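# Four arms unfold a pallet collar onto a pallet

## Task

Unfold the pallet collar into its open shape and set it down squarely aligned on the pallet.

## Robot and tools

Robots: four Kinova Gen3 arms (arm1, arm2, arm3, arm4), each with seven joints and a Robotiq 2F-85 two-finger gripper. A hand reaches roughly 1.0 m from its joint-1 axis. Each base_link faces along its own +x. Base positions in the scene frame (m), with quat_wxyz: arm1 x=-0.435 y=-0.871 z=+0.822 (+0.750, +0.002, +0.000, +0.662); arm2 x=+0.211 y=-0.881 z=+0.768 (+0.687, +0.000, +0.000, +0.727); arm3 x=+1.000 y=-0.055 z=+0.775 (+0.072, -0.004, +0.003, -0.997); arm4 x=-0.897 y=-0.144 z=+0.794 (+0.991, +0.000, +0.006, -0.137).

Frames: a single scene frame in metres, origin on the floor, +z up. The reported hand point is the middle of the closed finger pads (pads are 38 mm long). It sits about 2 cm short of the fingertips when the gripper is shut or half open, about 0.5 cm when fully open. Fingers point along the hand's +z, and they open and close along its y axis.

move: one action for any subset of arms. Arguments arm1, arm2, arm3, arm4 are separate objects, one per arm; omit an arm to leave it uncommanded. Each holds "joints", a dictionary keyed by joint name with absolute targets (not offsets): joint1_rad to joint7_rad in radians, gripper_m in metres as the gap between fingertips. Only named joints change target. Ranges and signs: joint1_rad -69.115 to 69.115, spins the arm about its base, positive clockwise viewed from above, 0 points the arm along base +x. joint2_rad -2.249 to 2.249, shoulder, 0 is upright, positive leans forward. joint3_rad -69.115 to 69.115, twist of the upper arm. joint4_rad -2.579 to 2.579, elbow, 0 straight, positive bends the same way positive joint2 tips (with joint3 at 0). joint5_rad -69.115 to 69.115, forearm twist. joint6_rad -2.099 to 2.099, wrist bend, 0 straight, positive bends like positive joint4 (with joint5 at 0). joint7_rad -69.115 to 69.115, hand roll, positive counter-clockwise seen from behind the hand. gripper_m 0 to 0.085. Tolerance counted as done: ±0.01 rad per joint, ±0.003 m for the gripper. Optional "min_time_s" (0.1 to 8 s) sets a floor on how long that arm's motions take; it only fully applies when the arm starts at rest. One action can last at most 15 s. Target speeds are capped at 1.39 rad/s (joints 1-4) and 1.22 rad/s (joints 5-7). From rest, all joints of one arm start and finish together, so the hand may sweep wide between postures. "cameras" lists names from arm1_cam_wrist, arm2_cam_wrist, arm3_cam_wrist, arm4_cam_wrist, cam_high, cam_low, or all; [] means none; an unknown name voids the call. "blocking" true (default) returns when every arm is at rest; false returns within about 0.5 s while motion continues. A later move overrides only the joints it names on the arms it names. A move with no action returns full state and all images.

wait: "seconds" 0 to 10, commands nothing and returns state; it ends early once any running move finishes. wait(0) reports progress of earlier moves on the "earlier move" line.

stop: brakes all running motions and returns once robots rest; braked joints report "stopped" and may keep pressing on contacts. Optional "cameras".

zoom_image: "camera" (one name) and "region" [x0, y0, x1, y1] in image pixels from the top-left, up to 504 by 504; only cameras in the newest images.

finished_scene: "scene" is the current scene number. Call it only when the collar stays open and square on the pallet without help; it cannot be reversed, and calls after it in the same reply act in the next scene.

Results: "move" names arms that got a motion; "as last shown" marks uncommanded arms whose statuses read "not commanded". joint_status gives "moving", "done", "off_target" (resting short, maybe still pushing), "stopped", "time_out" (an uncommanded stop; the joint then holds where it ended), "not_followed" or lines starting "previous command not reached" / "held back during" (a safety check is withholding targets to avoid self or inter-arm collisions; gripper targets still run). Joint velocities are in rad/s, in joint order without the gripper; "within noise" means essentially still. Joint torques are per joint, positive toward larger angles, with fixed offset and noise; a change at rest signals contact or load. Flange force is the external force along the hand's x y z, noisy, including held weight; "no reading" near singular poses or at start. "pictures" gives image order.

If a move or wait is refused or an unrequested stop happens, later move, wait and finished_scene calls in that reply are skipped.

Cameras: cam_high sits overhead near (0.22, -0.14, 2.21); cam_low near (0.81, 1.12, 0.67); each arm has a wrist camera whose pose follows its joints. All images are 672x504 pinhole with radial distortion; calibration matrices were supplied and are accurate to a few millimetres near image centre for the fixed cameras, less so for wrist cameras.

Hazards: a hard press between two arms (including one gripper closing on another's fingers) fails the task; the safety check does not stop fingers closing into another arm. Arms do not stop on contact and keep pushing. A torque spike beyond 104.5 N m (joints 1-4) or 51.3 N m (joints 5-7), or a joint lagging its plan by more than 5 degrees, freezes that arm and its gripper for 10 s; resend targets once it accepts commands. Holding loads, stretched poses or pushing against unreachable targets heat motors: MOTOR HOT appears at 60 °C, and at 75 °C an OVER-TEMPERATURE FAULT lets the arm sink for 30-60 s, with keys reading "limit_stop_at_motor_heat" until re-commanded. Time passes while you think, and running moves continue. Keep the collar and pallet in the work area and off the floor; avoid drops, releasing moving parts, slams, strong pushes on fixed or heavy items, and excessive gripper strain (hard grips on resting parts, twisting, fast-swung loads). Grip is firmest when fingers travel far before contact with gripper_m set well under the part's width. Loose objects may occasionally be nudged. Smooth, quick, low-effort motion is preferred.

Each tool is called after "Call:" as name(argument=value, ...), one argument or row to a line, values as JSON.

## Session

Call:
move(
)

Scene clock: 0.00 s.
Joint torques (N m): no reading
Flange force (N): no reading
Joint velocities: within noise
arm1.joint_positions: joint1_rad=-0.505 joint2_rad=-0.330 joint3_rad=-0.093 joint4_rad=+1.536 joint5_rad=-0.067 joint6_rad=+1.972 joint7_rad=+1.328 gripper_m=+0.085
arm1.joint_status: not commanded
arm1.hand: x=-0.4993 y=-0.7430 z=+1.3066 quat_wxyz=(+0.022, +0.789, -0.614, +0.009) (m; scene frame)
arm2.joint_positions: joint1_rad=-0.369 joint2_rad=-0.397 joint3_rad=-0.048 joint4_rad=+1.558 joint5_rad=-0.012 joint6_rad=+1.998 joint7_rad=+1.875 gripper_m=+0.085
arm2.joint_status: not commanded
arm2.hand: x=+0.1730 y=-0.7659 z=+1.2549 quat_wxyz=(+0.003, +0.922, -0.386, +0.009) (m; scene frame)
arm3.joint_positions: joint1_rad=-0.405 joint2_rad=-0.405 joint3_rad=-0.089 joint4_rad=+1.554 joint5_rad=+0.018 joint6_rad=+2.046 joint7_rad=+1.803 gripper_m=+0.085
arm3.joint_status: not commanded
arm3.hand: x=+0.9066 y=-0.1012 z=+1.2654 quat_wxyz=(+0.035, -0.909, -0.414, -0.019) (m; scene frame)
arm4.joint_positions: joint1_rad=-0.417 joint2_rad=-0.357 joint3_rad=-0.027 joint4_rad=+1.431 joint5_rad=-0.011 joint6_rad=+2.030 joint7_rad=+1.200 gripper_m=+0.085
arm4.joint_status: not commanded
arm4.hand: x=-0.7489 y=-0.1409 z=+1.3100 quat_wxyz=(-0.011, -0.099, -0.995, -0.005) (m; scene frame)
pictures: arm1_cam_wrist, arm2_cam_wrist, arm3_cam_wrist, arm4_cam_wrist, cam_high, cam_low

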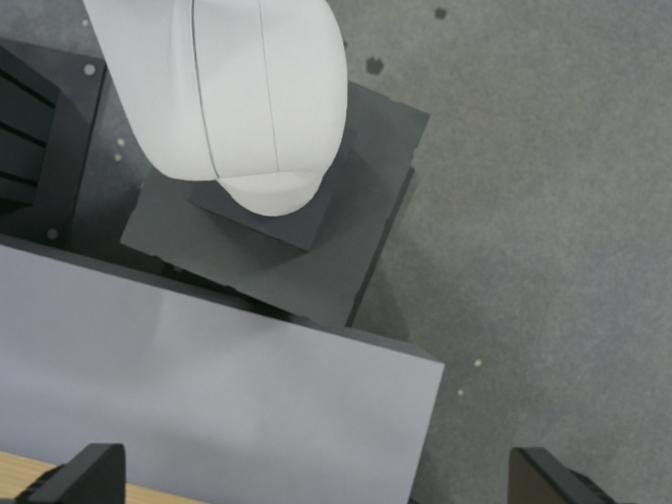

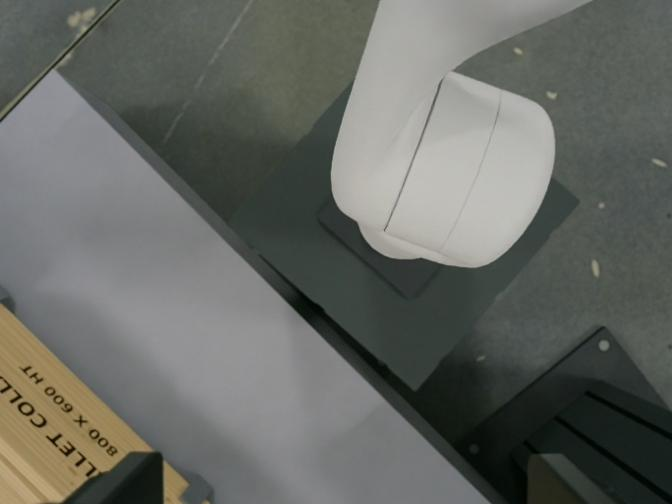

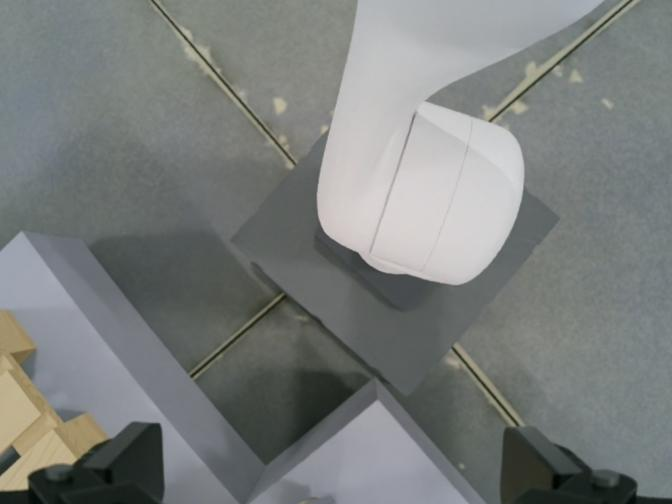

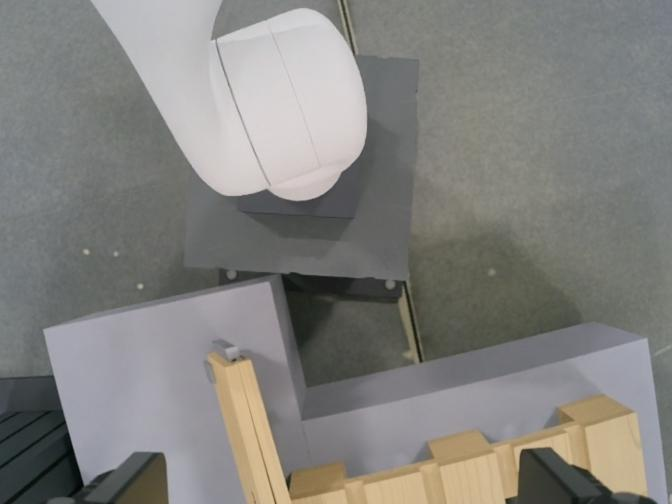

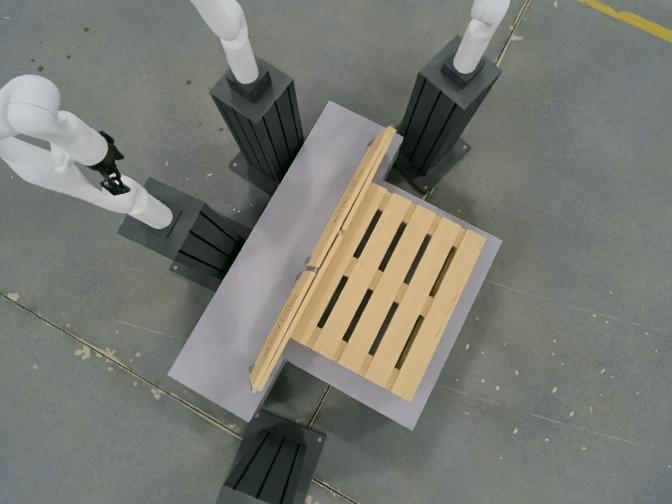

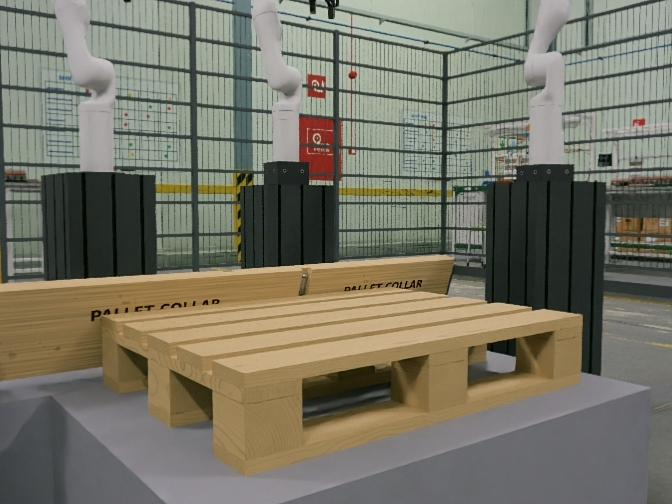

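Call:
zoom_image(
  camera="cam_low",
  region=[60, 240, 400, 495],
)

Call:
zoom_image(
  camera="cam_low",
  region=[270, 230, 610, 485],
)

Call:
zoom_image(
  camera="cam_high",
  region=[240, 120, 510, 322],
)

Call:
zoom_image(
  camera="cam_high",
  region=[220, 230, 490, 432],
)

Scaled by 1.482 from the camera's image (finer frame: 960x720).

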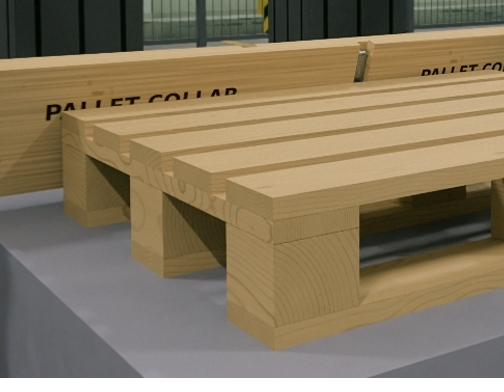

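Scaled by 1.482 from the camera's image (finer frame: 960x720).

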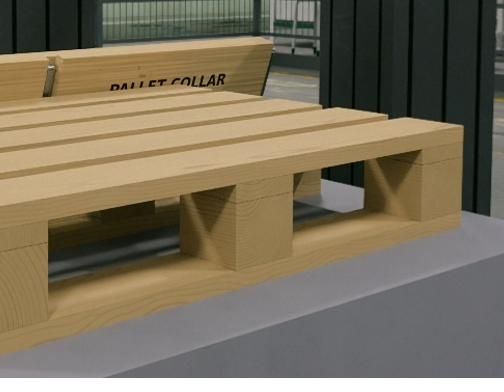

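Scaled by 1.867 from the camera's image (finer frame: 960x720).

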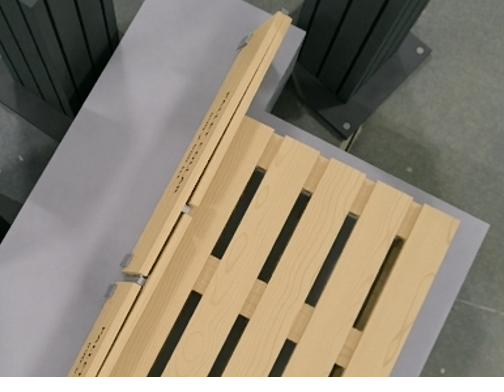

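Scaled by 1.867 from the camera's image (finer frame: 960x720).

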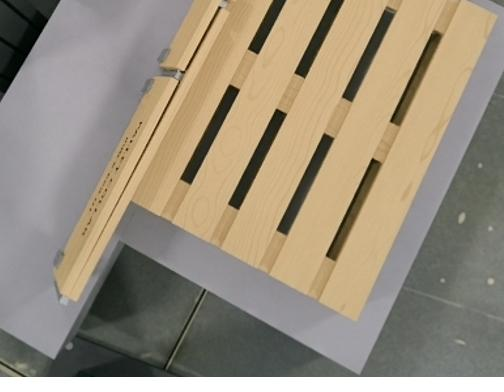

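Call:
zoom_image(
  camera="arm4_cam_wrist",
  region=[170, 310, 420, 500],
)

Call:
zoom_image(
  camera="arm2_cam_wrist",
  region=[0, 270, 260, 504],
)

Call:
zoom_image(
  camera="cam_high",
  region=[280, 200, 360, 300],
)

Call:
zoom_image(
  camera="cam_high",
  region=[230, 350, 310, 430],
)

Call:
zoom_image(
  camera="cam_high",
  region=[340, 110, 420, 190],
)

Call:
zoom_image(
  camera="cam_low",
  region=[400, 230, 500, 330],
)

Call:
zoom_image(
  camera="cam_low",
  region=[0, 250, 160, 410],
)

Call:
zoom_image(
  camera="cam_low",
  region=[260, 240, 360, 320],
)

Scaled by 2.016.

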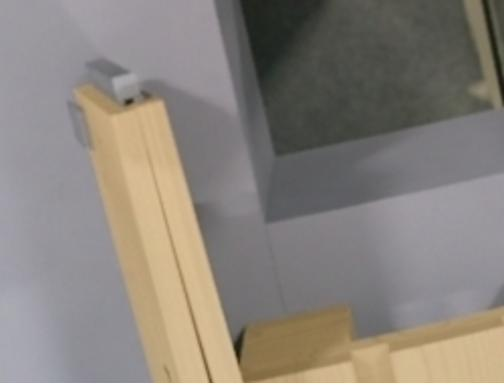

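Scaled by 1.938.

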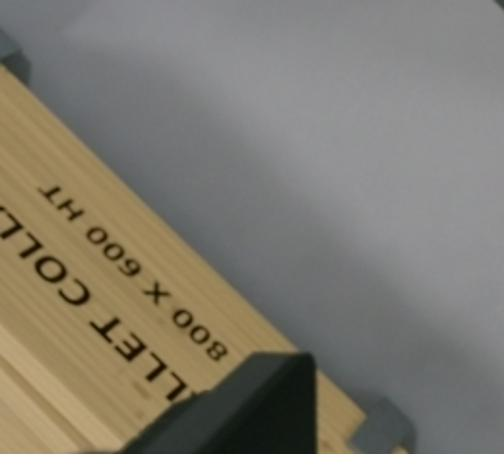

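Scaled by 5.040 from the camera's image (finer frame: 960x720).

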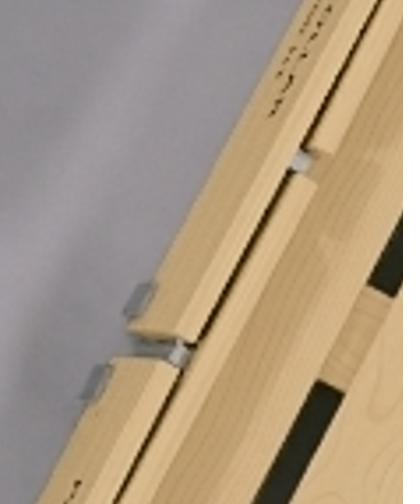

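Scaled by 6.300 from the camera's image (finer frame: 960x720).

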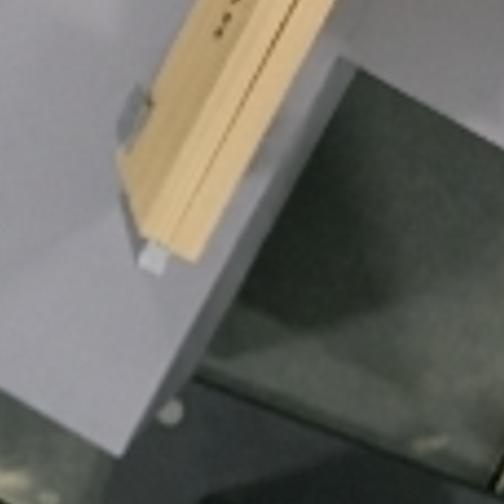

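Scaled by 6.300 from the camera's image (finer frame: 960x720).

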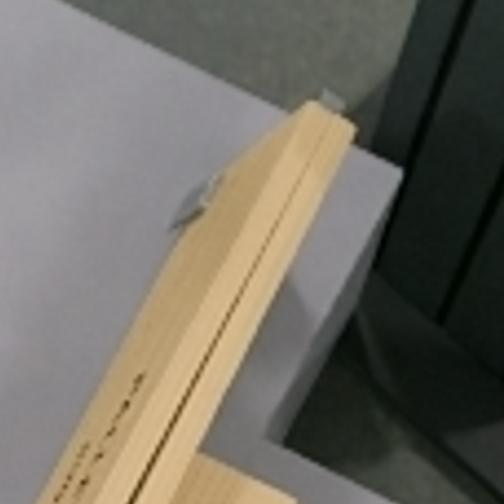

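Scaled by 5.040 from the camera's image (finer frame: 960x720).

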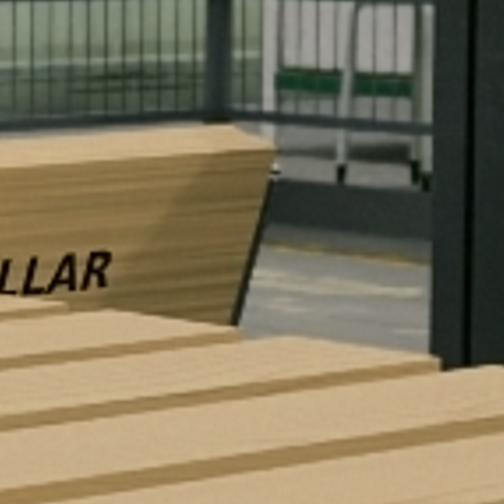

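Scaled by 3.150 from the camera's image (finer frame: 960x720).

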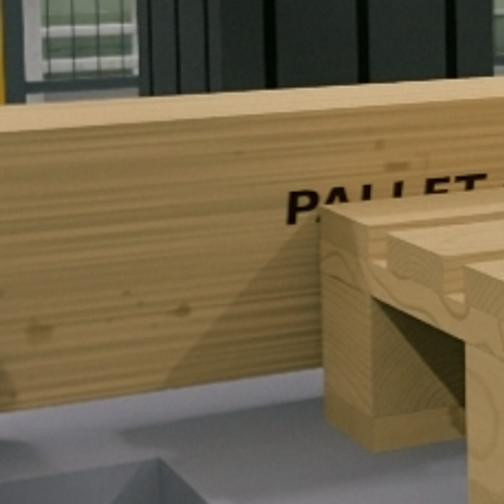

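Scaled by 5.040 from the camera's image (finer frame: 960x720).

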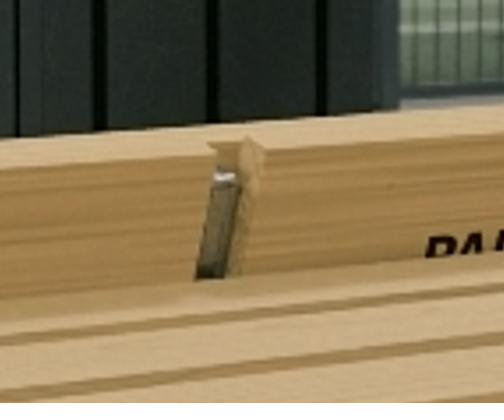

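Call:
move(
  arm1={"joints": {"joint1_rad": -0.0175, "joint2_rad": 0.9016, "joint3_rad": 0, "joint4_rad": 1.3865, "joint5_rad": 0, "joint6_rad": 0.8535, "joint7_rad": 0.107}, "min_time_s": 3},
  arm2={"joints": {"joint1_rad": -0.4395, "joint2_rad": 0.976, "joint3_rad": 0, "joint4_rad": 1.012, "joint5_rad": 0, "joint6_rad": 1.1537, "joint7_rad": 2.6456}, "min_time_s": 3},
  arm3={"joints": {"joint1_rad": -0.44, "joint2_rad": 0.647, "joint3_rad": 0, "joint4_rad": 1.7649, "joint5_rad": 0, "joint6_rad": 0.7297, "joint7_rad": 0.9866}, "min_time_s": 3},
  arm4={"joints": {"joint1_rad": 0.1625, "joint2_rad": 0.511, "joint3_rad": 0, "joint4_rad": 2.192, "joint5_rad": 0, "joint6_rad": 0.4386, "joint7_rad": 2.008}, "min_time_s": 3},
  cameras=["all"],
)

Scene clock: 56.20 s.
Joint torques (N m): arm1=[1.42 -22.15 0.93 -7.29 0.5 0.36 -0.33] | arm2=[-0.89 -25.65 0.93 -6.82 0.23 0.07 0.06] | arm3=[0.43 -16.14 1.55 -5.01 -0.24 -0.25 -0.22] | arm4=[1.72 -13.29 2.29 -3.49 -0.15 0.76 0.29]
Flange force (N): arm1=[2.6 -3.4 0.8] | arm2=[-2.8 -8.9 -0.9] | arm3=[-0.6 0.4 -5.1] | arm4=[-1.0 5.6 0.7]
move: arm1 done; arm2 done; arm3 done; arm4 done
Joint velocities: within noise
arm1.joint_positions: joint1_rad=-0.018 joint2_rad=+0.902 joint3_rad=+0.000 joint4_rad=+1.386 joint5_rad=+0.000 joint6_rad=+0.853 joint7_rad=+0.107 gripper_m=+0.085
arm1.joint_status: all done
arm1.hand: x=-0.3493 y=-0.3099 z=+0.8516 quat_wxyz=(+0.001, +0.000, -1.000, -0.002)
arm2.joint_positions: joint1_rad=-0.439 joint2_rad=+0.976 joint3_rad=+0.000 joint4_rad=+1.012 joint5_rad=+0.000 joint6_rad=+1.154 joint7_rad=+2.646 gripper_m=+0.085
arm2.joint_status: all done
arm2.hand: x=-0.0690 y=-0.3095 z=+0.8501 quat_wxyz=(+0.000, +1.000, +0.000, +0.000)
arm3.joint_positions: joint1_rad=-0.440 joint2_rad=+0.647 joint3_rad=+0.000 joint4_rad=+1.765 joint5_rad=+0.000 joint6_rad=+0.730 joint7_rad=+0.987 gripper_m=+0.085
arm3.joint_status: all done
arm3.hand: x=+0.6004 y=-0.2908 z=+0.8519 quat_wxyz=(+0.003, -1.000, +0.000, +0.004)
arm4.joint_positions: joint1_rad=+0.162 joint2_rad=+0.511 joint3_rad=+0.000 joint4_rad=+2.192 joint5_rad=+0.000 joint6_rad=+0.439 joint7_rad=+2.008 gripper_m=+0.085
arm4.joint_status: all done
arm4.hand: x=-0.6000 y=-0.3102 z=+0.8459 quat_wxyz=(+0.006, +0.000, -1.000, -0.001)
pictures: arm1_cam_wrist, arm2_cam_wrist, arm3_cam_wrist, arm4_cam_wrist, cam_high, cam_low
arm1_cam_wrist: T_world_to_cam=[[-0.01256, 0.99926, 0.03645, 0.2689], [0.99968, 0.01175, 0.02221, 0.38675], [0.02176, 0.03672, -0.99909, 1.01906]] pos_world=[-0.40543, -0.31066, 0.99974]
arm2_cam_wrist: T_world_to_cam=[[0.00588, -0.99998, -0.00151, -0.30907], [-0.99998, -0.00588, 0.00283, -0.01841], [-0.00284, 0.00149, -0.99999, 0.9946]] pos_world=[-0.01378, -0.31065, 0.99418]
arm3_cam_wrist: T_world_to_cam=[[0.01143, -0.99992, -0.00597, -0.29327], [-0.9997, -0.01156, 0.02143, 0.63116], [-0.0215, 0.00572, -0.99975, 1.01383]] pos_world=[0.65612, -0.29175, 0.9983]
arm4_cam_wrist: T_world_to_cam=[[-0.0042, 0.99996, 0.00762, 0.29957], [0.99989, 0.0043, -0.01397, 0.66382], [-0.014, 0.00756, -0.99987, 0.98853]] pos_world=[-0.64865, -0.30989, 0.9954]

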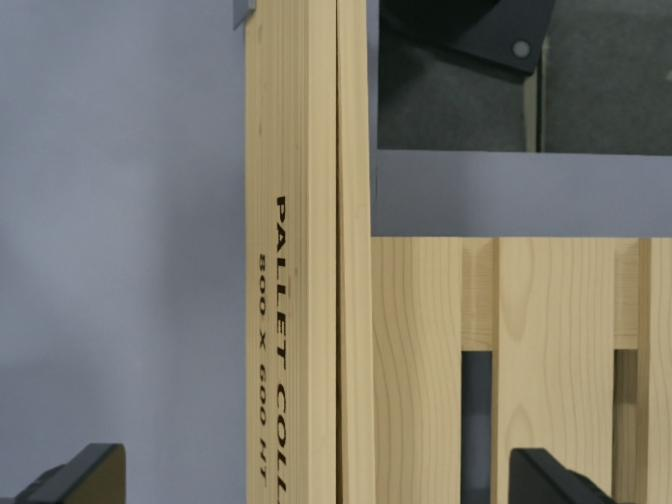

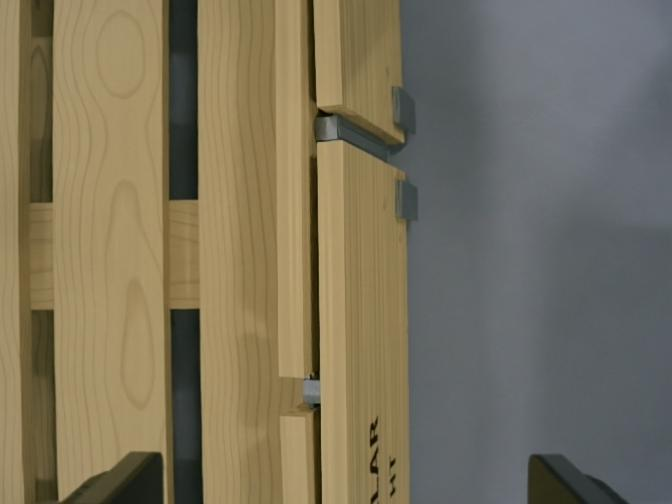

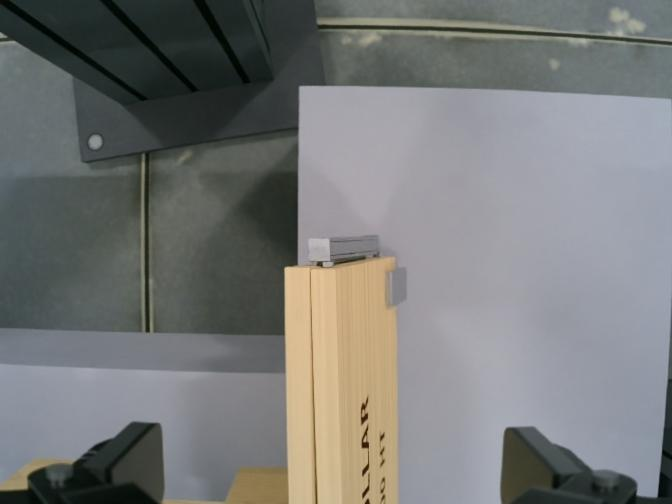

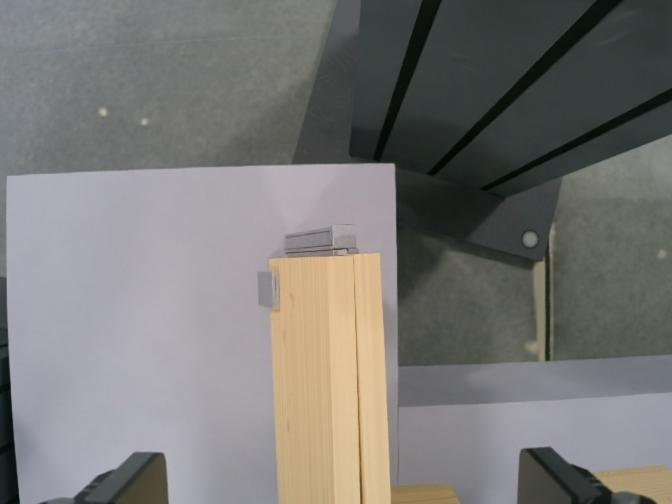

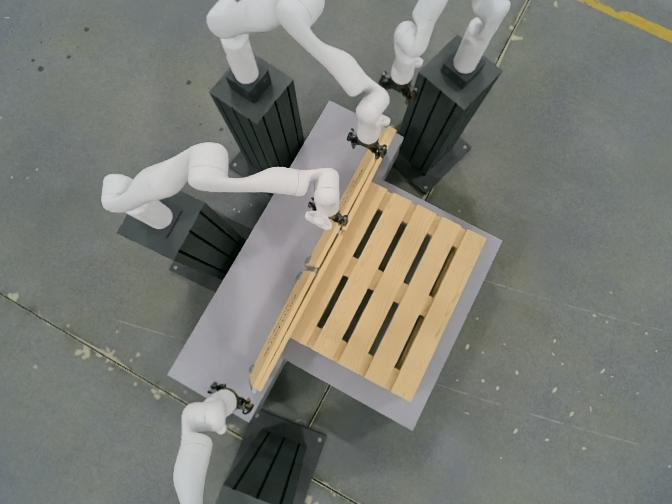

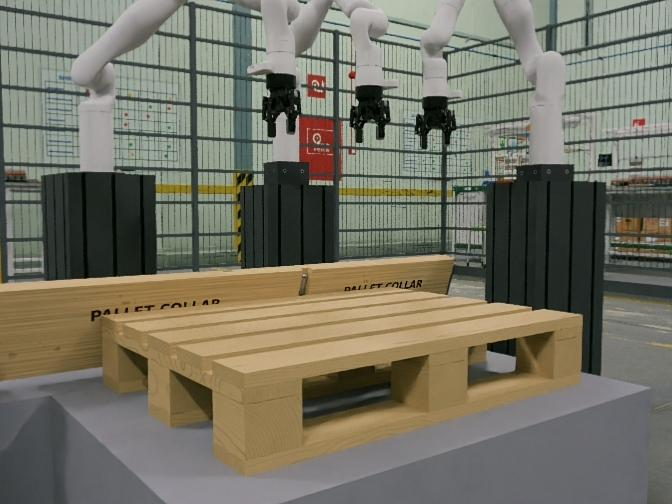

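Call:
zoom_image(
  camera="arm2_cam_wrist",
  region=[250, 70, 450, 240],
)

Call:
zoom_image(
  camera="arm2_cam_wrist",
  region=[250, 330, 450, 500],
)

Call:
zoom_image(
  camera="arm3_cam_wrist",
  region=[260, 210, 440, 360],
)

Call:
zoom_image(
  camera="arm4_cam_wrist",
  region=[240, 200, 420, 350],
)

Call:
zoom_image(
  camera="arm1_cam_wrist",
  region=[230, 150, 480, 360],
)

Scaled by 2.520.

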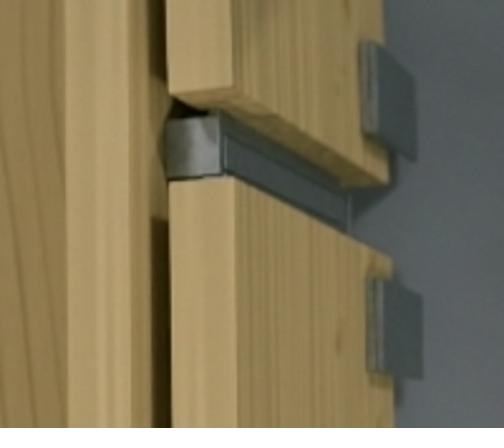

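Scaled by 2.520.

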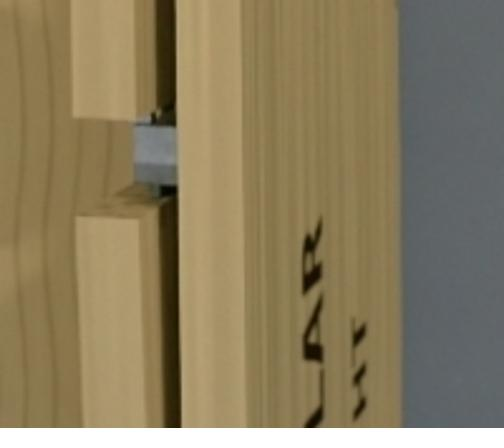

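Scaled by 2.800.

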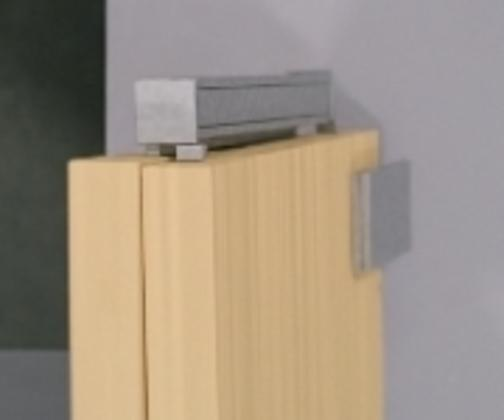

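Scaled by 2.800.

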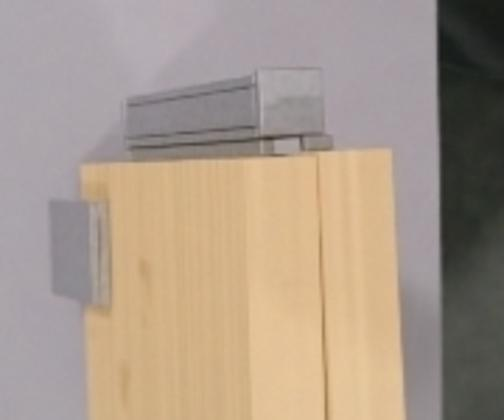

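Scaled by 2.016.

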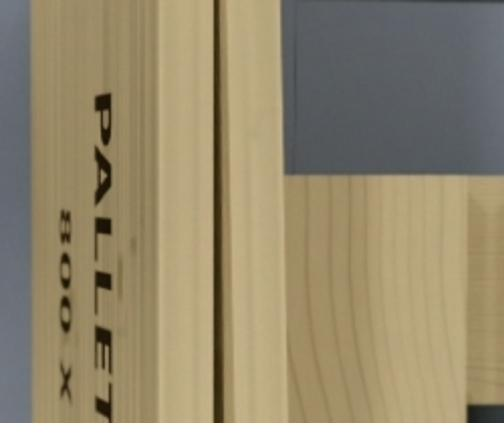

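Call:
zoom_image(
  camera="cam_low",
  region=[240, 60, 400, 180],
)

Call:
zoom_image(
  camera="cam_low",
  region=[390, 80, 480, 160],
)

Call:
zoom_image(
  camera="arm2_cam_wrist",
  region=[40, 380, 240, 504],
)

Call:
zoom_image(
  camera="arm2_cam_wrist",
  region=[270, 90, 370, 190],
)

Call:
zoom_image(
  camera="arm2_cam_wrist",
  region=[270, 340, 370, 440],
)

Scaled by 3.150 from the camera's image (finer frame: 960x720).

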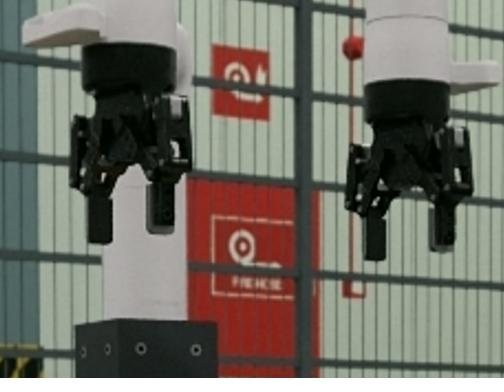

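Scaled by 5.600 from the camera's image (finer frame: 960x720).

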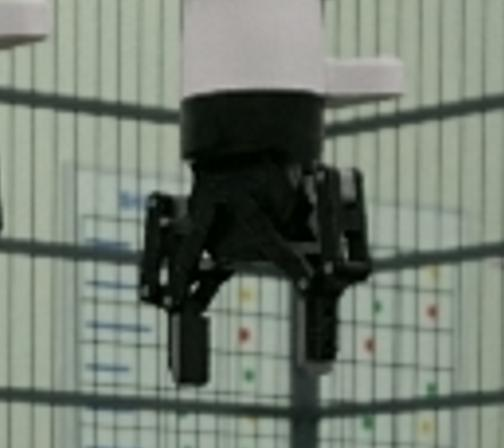

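Scaled by 2.520.

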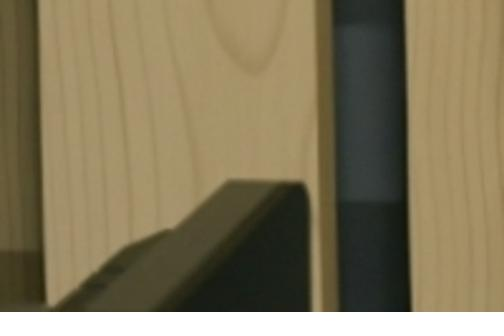

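Scaled by 5.040.

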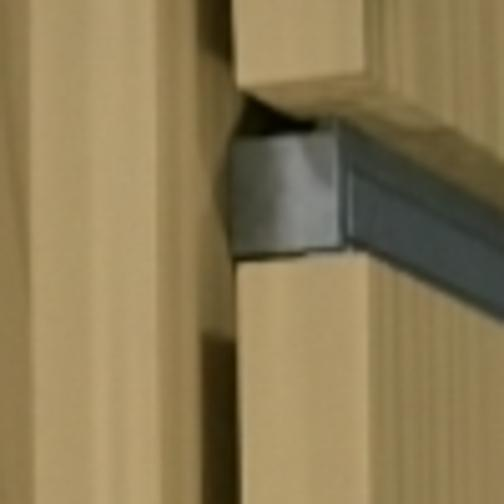

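Scaled by 5.040.

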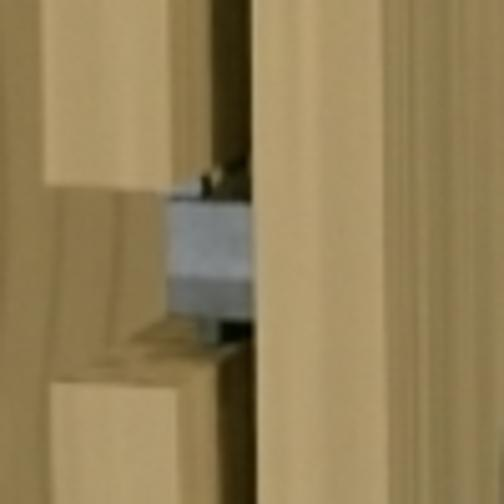

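Call:
move(
  arm2={"joints": {"joint1_rad": -0.4395, "joint2_rad": 1.2819, "joint3_rad": 0, "joint4_rad": 1.0268, "joint5_rad": 0, "joint6_rad": 0.8329, "joint7_rad": 2.6456}, "min_time_s": 2},
  cameras=["arm2_cam_wrist", "arm1_cam_wrist"],
)

Call:
zoom_image(
  camera="arm2_cam_wrist",
  region=[220, 0, 470, 188],
)

Call:
zoom_image(
  camera="arm2_cam_wrist",
  region=[220, 316, 470, 504],
)

Scene clock: 94.73 s.
Joint torques (N m): arm1=[1.45 -22.17 0.89 -7.27 0.47 0.35 -0.35] | arm2=[-0.88 -26.78 0.99 -5.25 0.12 0.09 0.03] | arm3=[0.42 -16.17 1.58 -4.96 -0.22 -0.26 -0.23] | arm4=[1.72 -13.2 2.28 -3.49 -0.14 0.76 0.29]
Flange force (N): arm1=[2.7 -3.2 0.8] | arm2=[-2.6 -8.7 2.0] | arm3=[-0.9 0.4 -5.1] | arm4=[-0.9 5.7 0.5]
move: arm2 done
Joint velocities: within noise
arm1, arm3, arm4: as last shown
arm2.joint_positions: joint1_rad=-0.439 joint2_rad=+1.282 joint3_rad=+0.000 joint4_rad=+1.027 joint5_rad=+0.000 joint6_rad=+0.833 joint7_rad=+2.646 gripper_m=+0.085
arm2.joint_status: all done
arm2.hand: x=-0.0690 y=-0.3093 z=+0.6501 quat_wxyz=(+0.000, +1.000, +0.000, +0.000)
pictures: arm1_cam_wrist, arm2_cam_wrist
arm1_cam_wrist: T_world_to_cam=[[-0.01256, 0.99926, 0.03645, 0.2689], [0.99968, 0.01175, 0.02221, 0.38675], [0.02176, 0.03672, -0.99909, 1.01906]] pos_world=[-0.40543, -0.31066, 0.99974]
arm2_cam_wrist: T_world_to_cam=[[0.00588, -0.99998, -0.00161, -0.30909], [-0.99998, -0.00588, 0.00293, -0.01793], [-0.00294, 0.00159, -0.99999, 0.79463]] pos_world=[-0.01378, -0.31045, 0.79418]

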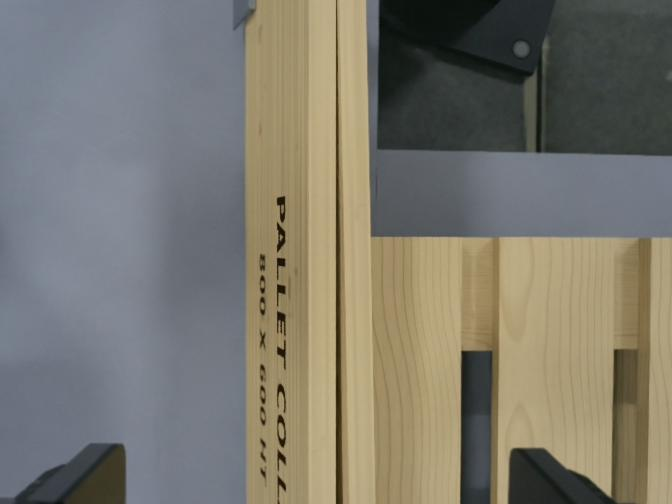

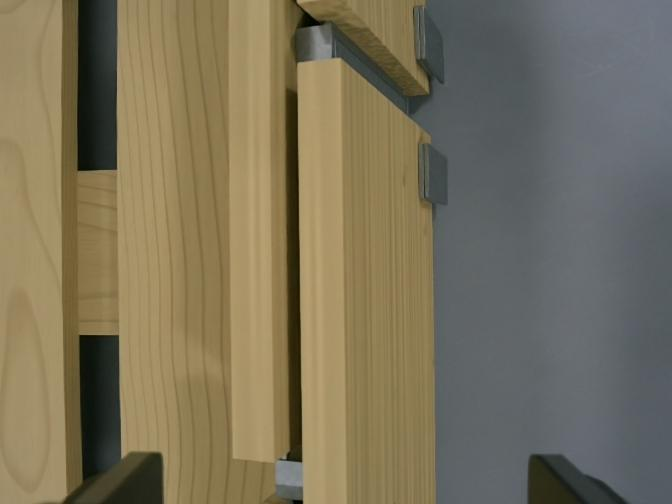

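Scaled by 2.016.

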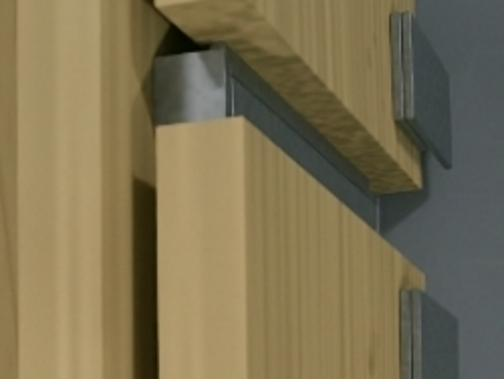

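Scaled by 2.016.

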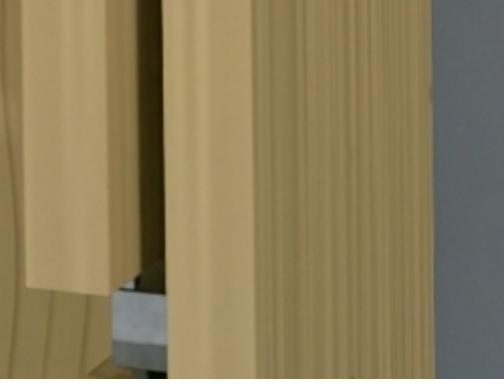

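Call:
move(
  arm2={"joints": {"gripper_m": 0.045}},
  cameras=["arm2_cam_wrist", "cam_low"],
)

Call:
zoom_image(
  camera="arm2_cam_wrist",
  region=[160, 360, 520, 504],
)

Call:
zoom_image(
  camera="cam_low",
  region=[250, 90, 350, 200],
)

Scene clock: 104.90 s.
Joint torques (N m): arm1=[1.42 -22.18 0.95 -7.25 0.51 0.36 -0.34] | arm2=[-0.99 -26.79 0.99 -5.25 0.16 -0.03 0.13] | arm3=[0.43 -16.15 1.57 -4.95 -0.21 -0.26 -0.22] | arm4=[1.73 -13.24 2.26 -3.54 -0.17 0.76 0.3]
Flange force (N): arm1=[2.6 -3.1 0.9] | arm2=[-2.7 -9.1 1.9] | arm3=[-0.8 0.5 -5.1] | arm4=[-0.8 5.8 0.6]
move: arm2 done
Joint velocities: within noise
arm1, arm3, arm4: as last shown
arm2.joint_positions: joint1_rad=-0.439 joint2_rad=+1.282 joint3_rad=+0.000 joint4_rad=+1.027 joint5_rad=+0.000 joint6_rad=+0.833 joint7_rad=+2.646 gripper_m=+0.045
arm2.joint_status: all done
arm2.hand: x=-0.0690 y=-0.3093 z=+0.6501 quat_wxyz=(+0.000, +1.000, +0.000, +0.000)
arm2_cam_wrist: T_world_to_cam=[[0.00588, -0.99998, -0.00161, -0.30909], [-0.99998, -0.00588, 0.00293, -0.01793], [-0.00294, 0.00159, -0.99999, 0.79453]] pos_world=[-0.01378, -0.31045, 0.79408]

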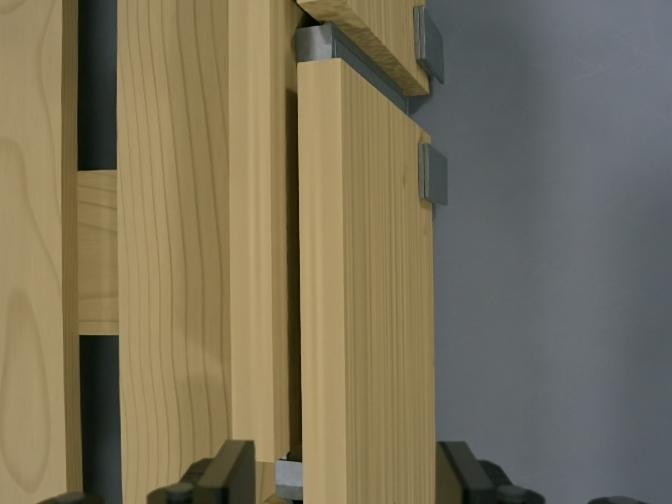

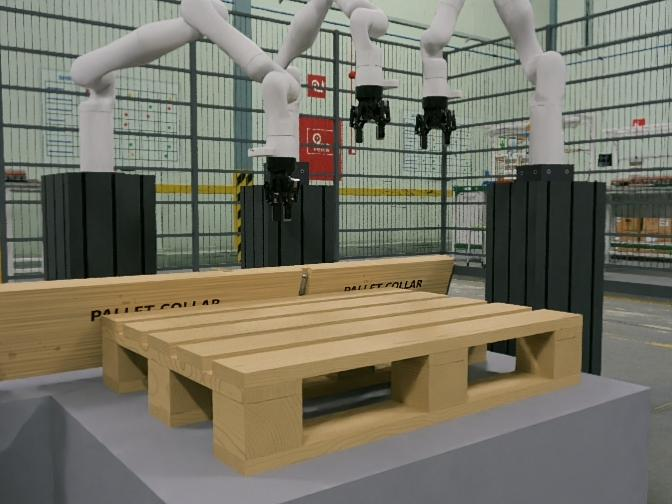

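Scaled by 1.400.

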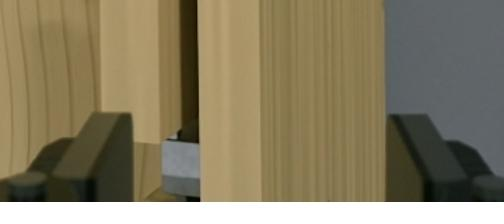

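Scaled by 4.582 from the camera's image (finer frame: 960x720).

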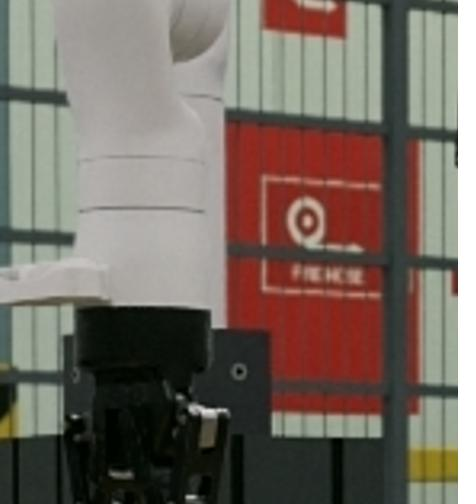

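Call:
move(
  arm2={"joints": {"joint1_rad": -0.0953, "joint2_rad": 1.6766, "joint3_rad": 0, "joint4_rad": 0.3805, "joint5_rad": -0.0506, "joint6_rad": 1.4179, "joint7_rad": 3.0059}, "min_time_s": 3},
  cameras=["arm2_cam_wrist", "cam_low", "arm3_cam_wrist"],
)

Call:
zoom_image(
  camera="arm2_cam_wrist",
  region=[160, 316, 480, 504],
)

Scene clock: 125.93 s.
Joint torques (N m): arm1=[1.39 -22.23 0.93 -7.29 0.51 0.38 -0.32] | arm2=[-0.97 -27.84 0.95 -5.61 0 1.04 0.08] | arm3=[0.46 -16.12 1.56 -4.97 -0.24 -0.26 -0.26] | arm4=[1.76 -13.23 2.29 -3.5 -0.14 0.76 0.3]
Flange force (N): arm1=[2.6 -3.3 1.0] | arm2=no reading | arm3=[-0.8 0.4 -5.2] | arm4=[-1.0 5.8 0.6]
move: arm2 done
Joint velocities: within noise
arm1, arm3, arm4: as last shown
arm1.joint_positions: joint1_rad=-0.018 joint2_rad=+0.902 joint3_rad=+0.000 joint4_rad=+1.387 joint5_rad=+0.000 joint6_rad=+0.853 joint7_rad=+0.107 gripper_m=+0.085
arm2.joint_positions: joint1_rad=-0.095 joint2_rad=+1.677 joint3_rad=+0.000 joint4_rad=+0.380 joint5_rad=-0.051 joint6_rad=+1.418 joint7_rad=+3.006 gripper_m=+0.045
arm2.joint_status: all done
arm2.hand: x=+0.1310 y=-0.2913 z=+0.5679 quat_wxyz=(+0.167, +0.986, +0.000, +0.000)
pictures: arm2_cam_wrist, arm3_cam_wrist, cam_low
arm2_cam_wrist: T_world_to_cam=[[0.00596, -0.9443, 0.32903, -0.464], [-0.99998, -0.00462, 0.00483, 0.18169], [-0.00304, -0.32905, -0.94431, 0.58489]] pos_world=[0.18622, -0.24486, 0.70411]
arm3_cam_wrist: T_world_to_cam=[[0.01143, -0.99992, -0.00597, -0.29327], [-0.9997, -0.01156, 0.02143, 0.63116], [-0.0215, 0.00572, -0.99975, 1.01383]] pos_world=[0.65612, -0.29175, 0.9983]

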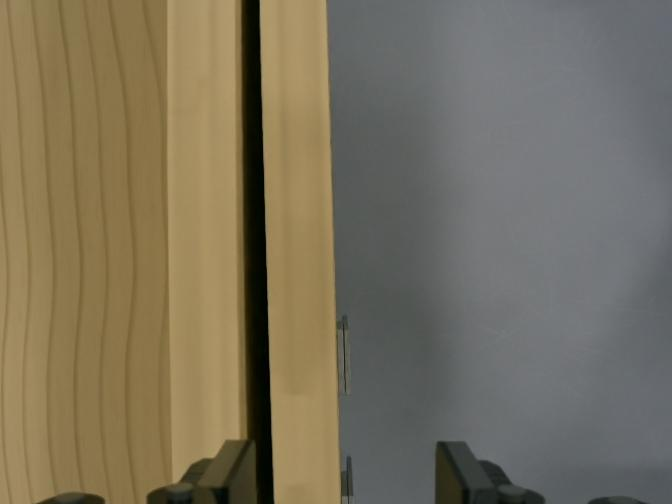

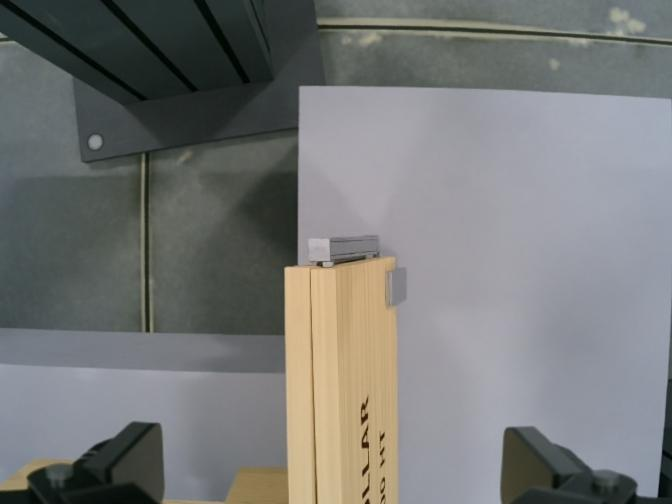

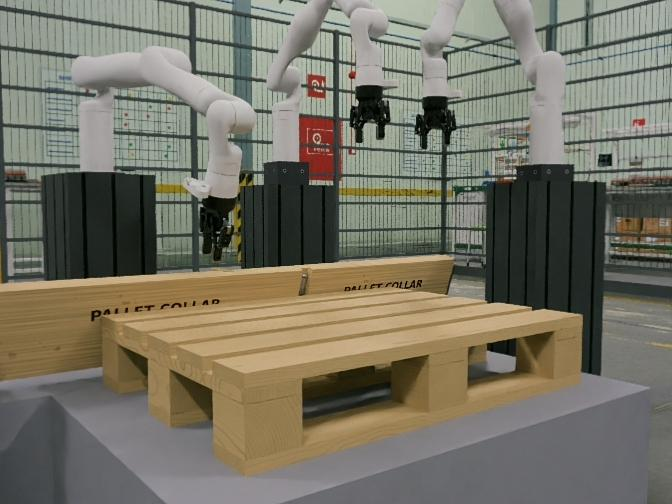

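Scaled by 1.575.

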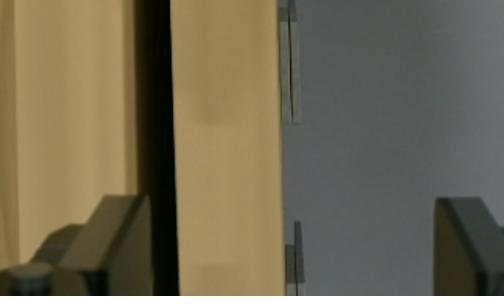

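Call:
zoom_image(
  camera="arm2_cam_wrist",
  region=[150, 404, 290, 504],
)

Call:
zoom_image(
  camera="arm2_cam_wrist",
  region=[150, 200, 350, 340],
)

Call:
zoom_image(
  camera="arm2_cam_wrist",
  region=[150, 0, 350, 140],
)

Scaled by 3.600.

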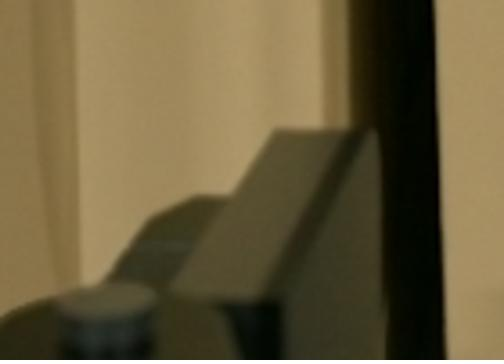

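Scaled by 2.520.

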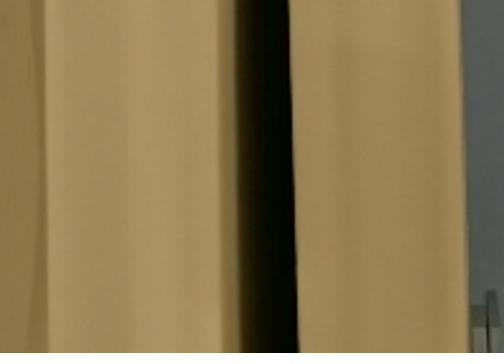

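Scaled by 2.520.

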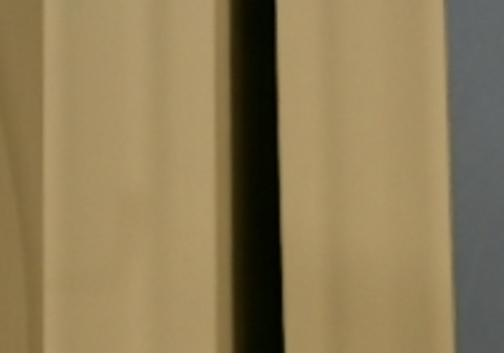

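Call:
move(
  arm2={"joints": {"joint7_rad": 3.0244}, "min_time_s": 0.5},
  cameras=["arm2_cam_wrist"],
)

Call:
zoom_image(
  camera="arm2_cam_wrist",
  region=[150, 404, 290, 504],
)

Call:
zoom_image(
  camera="arm2_cam_wrist",
  region=[330, 404, 470, 504],
)

Scene clock: 141.33 s.
Joint torques (N m): arm1=[1.43 -22.19 0.93 -7.27 0.49 0.36 -0.36] | arm2=[-0.9 -27.81 0.97 -5.62 0.02 1.02 0.02] | arm3=[0.47 -16.15 1.58 -5 -0.23 -0.25 -0.26] | arm4=[1.7 -13.23 2.31 -3.44 -0.13 0.76 0.31]
Flange force (N): arm1=[2.6 -3.2 0.9] | arm2=no reading | arm3=[-0.7 0.4 -5.1] | arm4=[-1.1 5.6 0.5]
move: arm2 done
Joint velocities: within noise
arm1, arm3, arm4: as last shown
arm2.joint_positions: joint1_rad=-0.095 joint2_rad=+1.677 joint3_rad=+0.000 joint4_rad=+0.380 joint5_rad=-0.051 joint6_rad=+1.418 joint7_rad=+3.024 gripper_m=+0.045
arm2.joint_status: all done
arm2.hand: x=+0.1310 y=-0.2913 z=+0.5679 quat_wxyz=(+0.167, +0.986, +0.009, -0.002)
arm2_cam_wrist: T_world_to_cam=[[0.02439, -0.94404, 0.32894, -0.46627], [-0.9997, -0.02202, 0.01093, 0.17312], [-0.00307, -0.3291, -0.94429, 0.58491]] pos_world=[0.18624, -0.24387, 0.70381]

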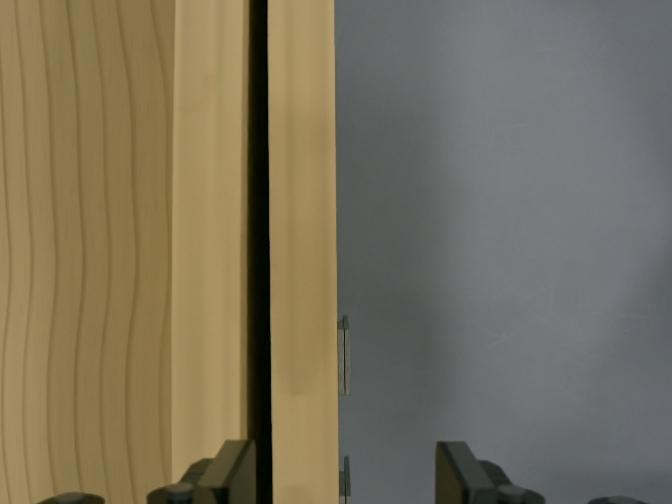

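Scaled by 3.600.

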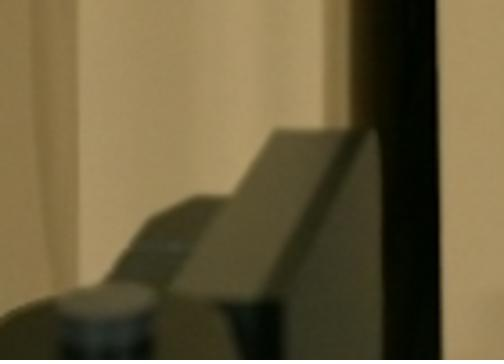

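Scaled by 3.600.

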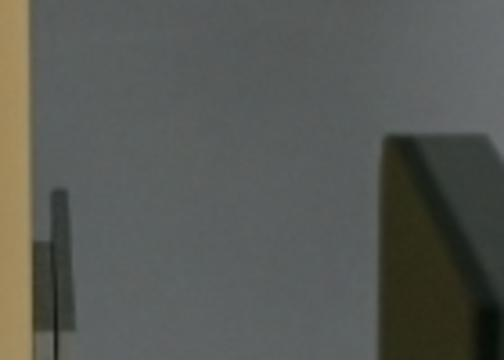

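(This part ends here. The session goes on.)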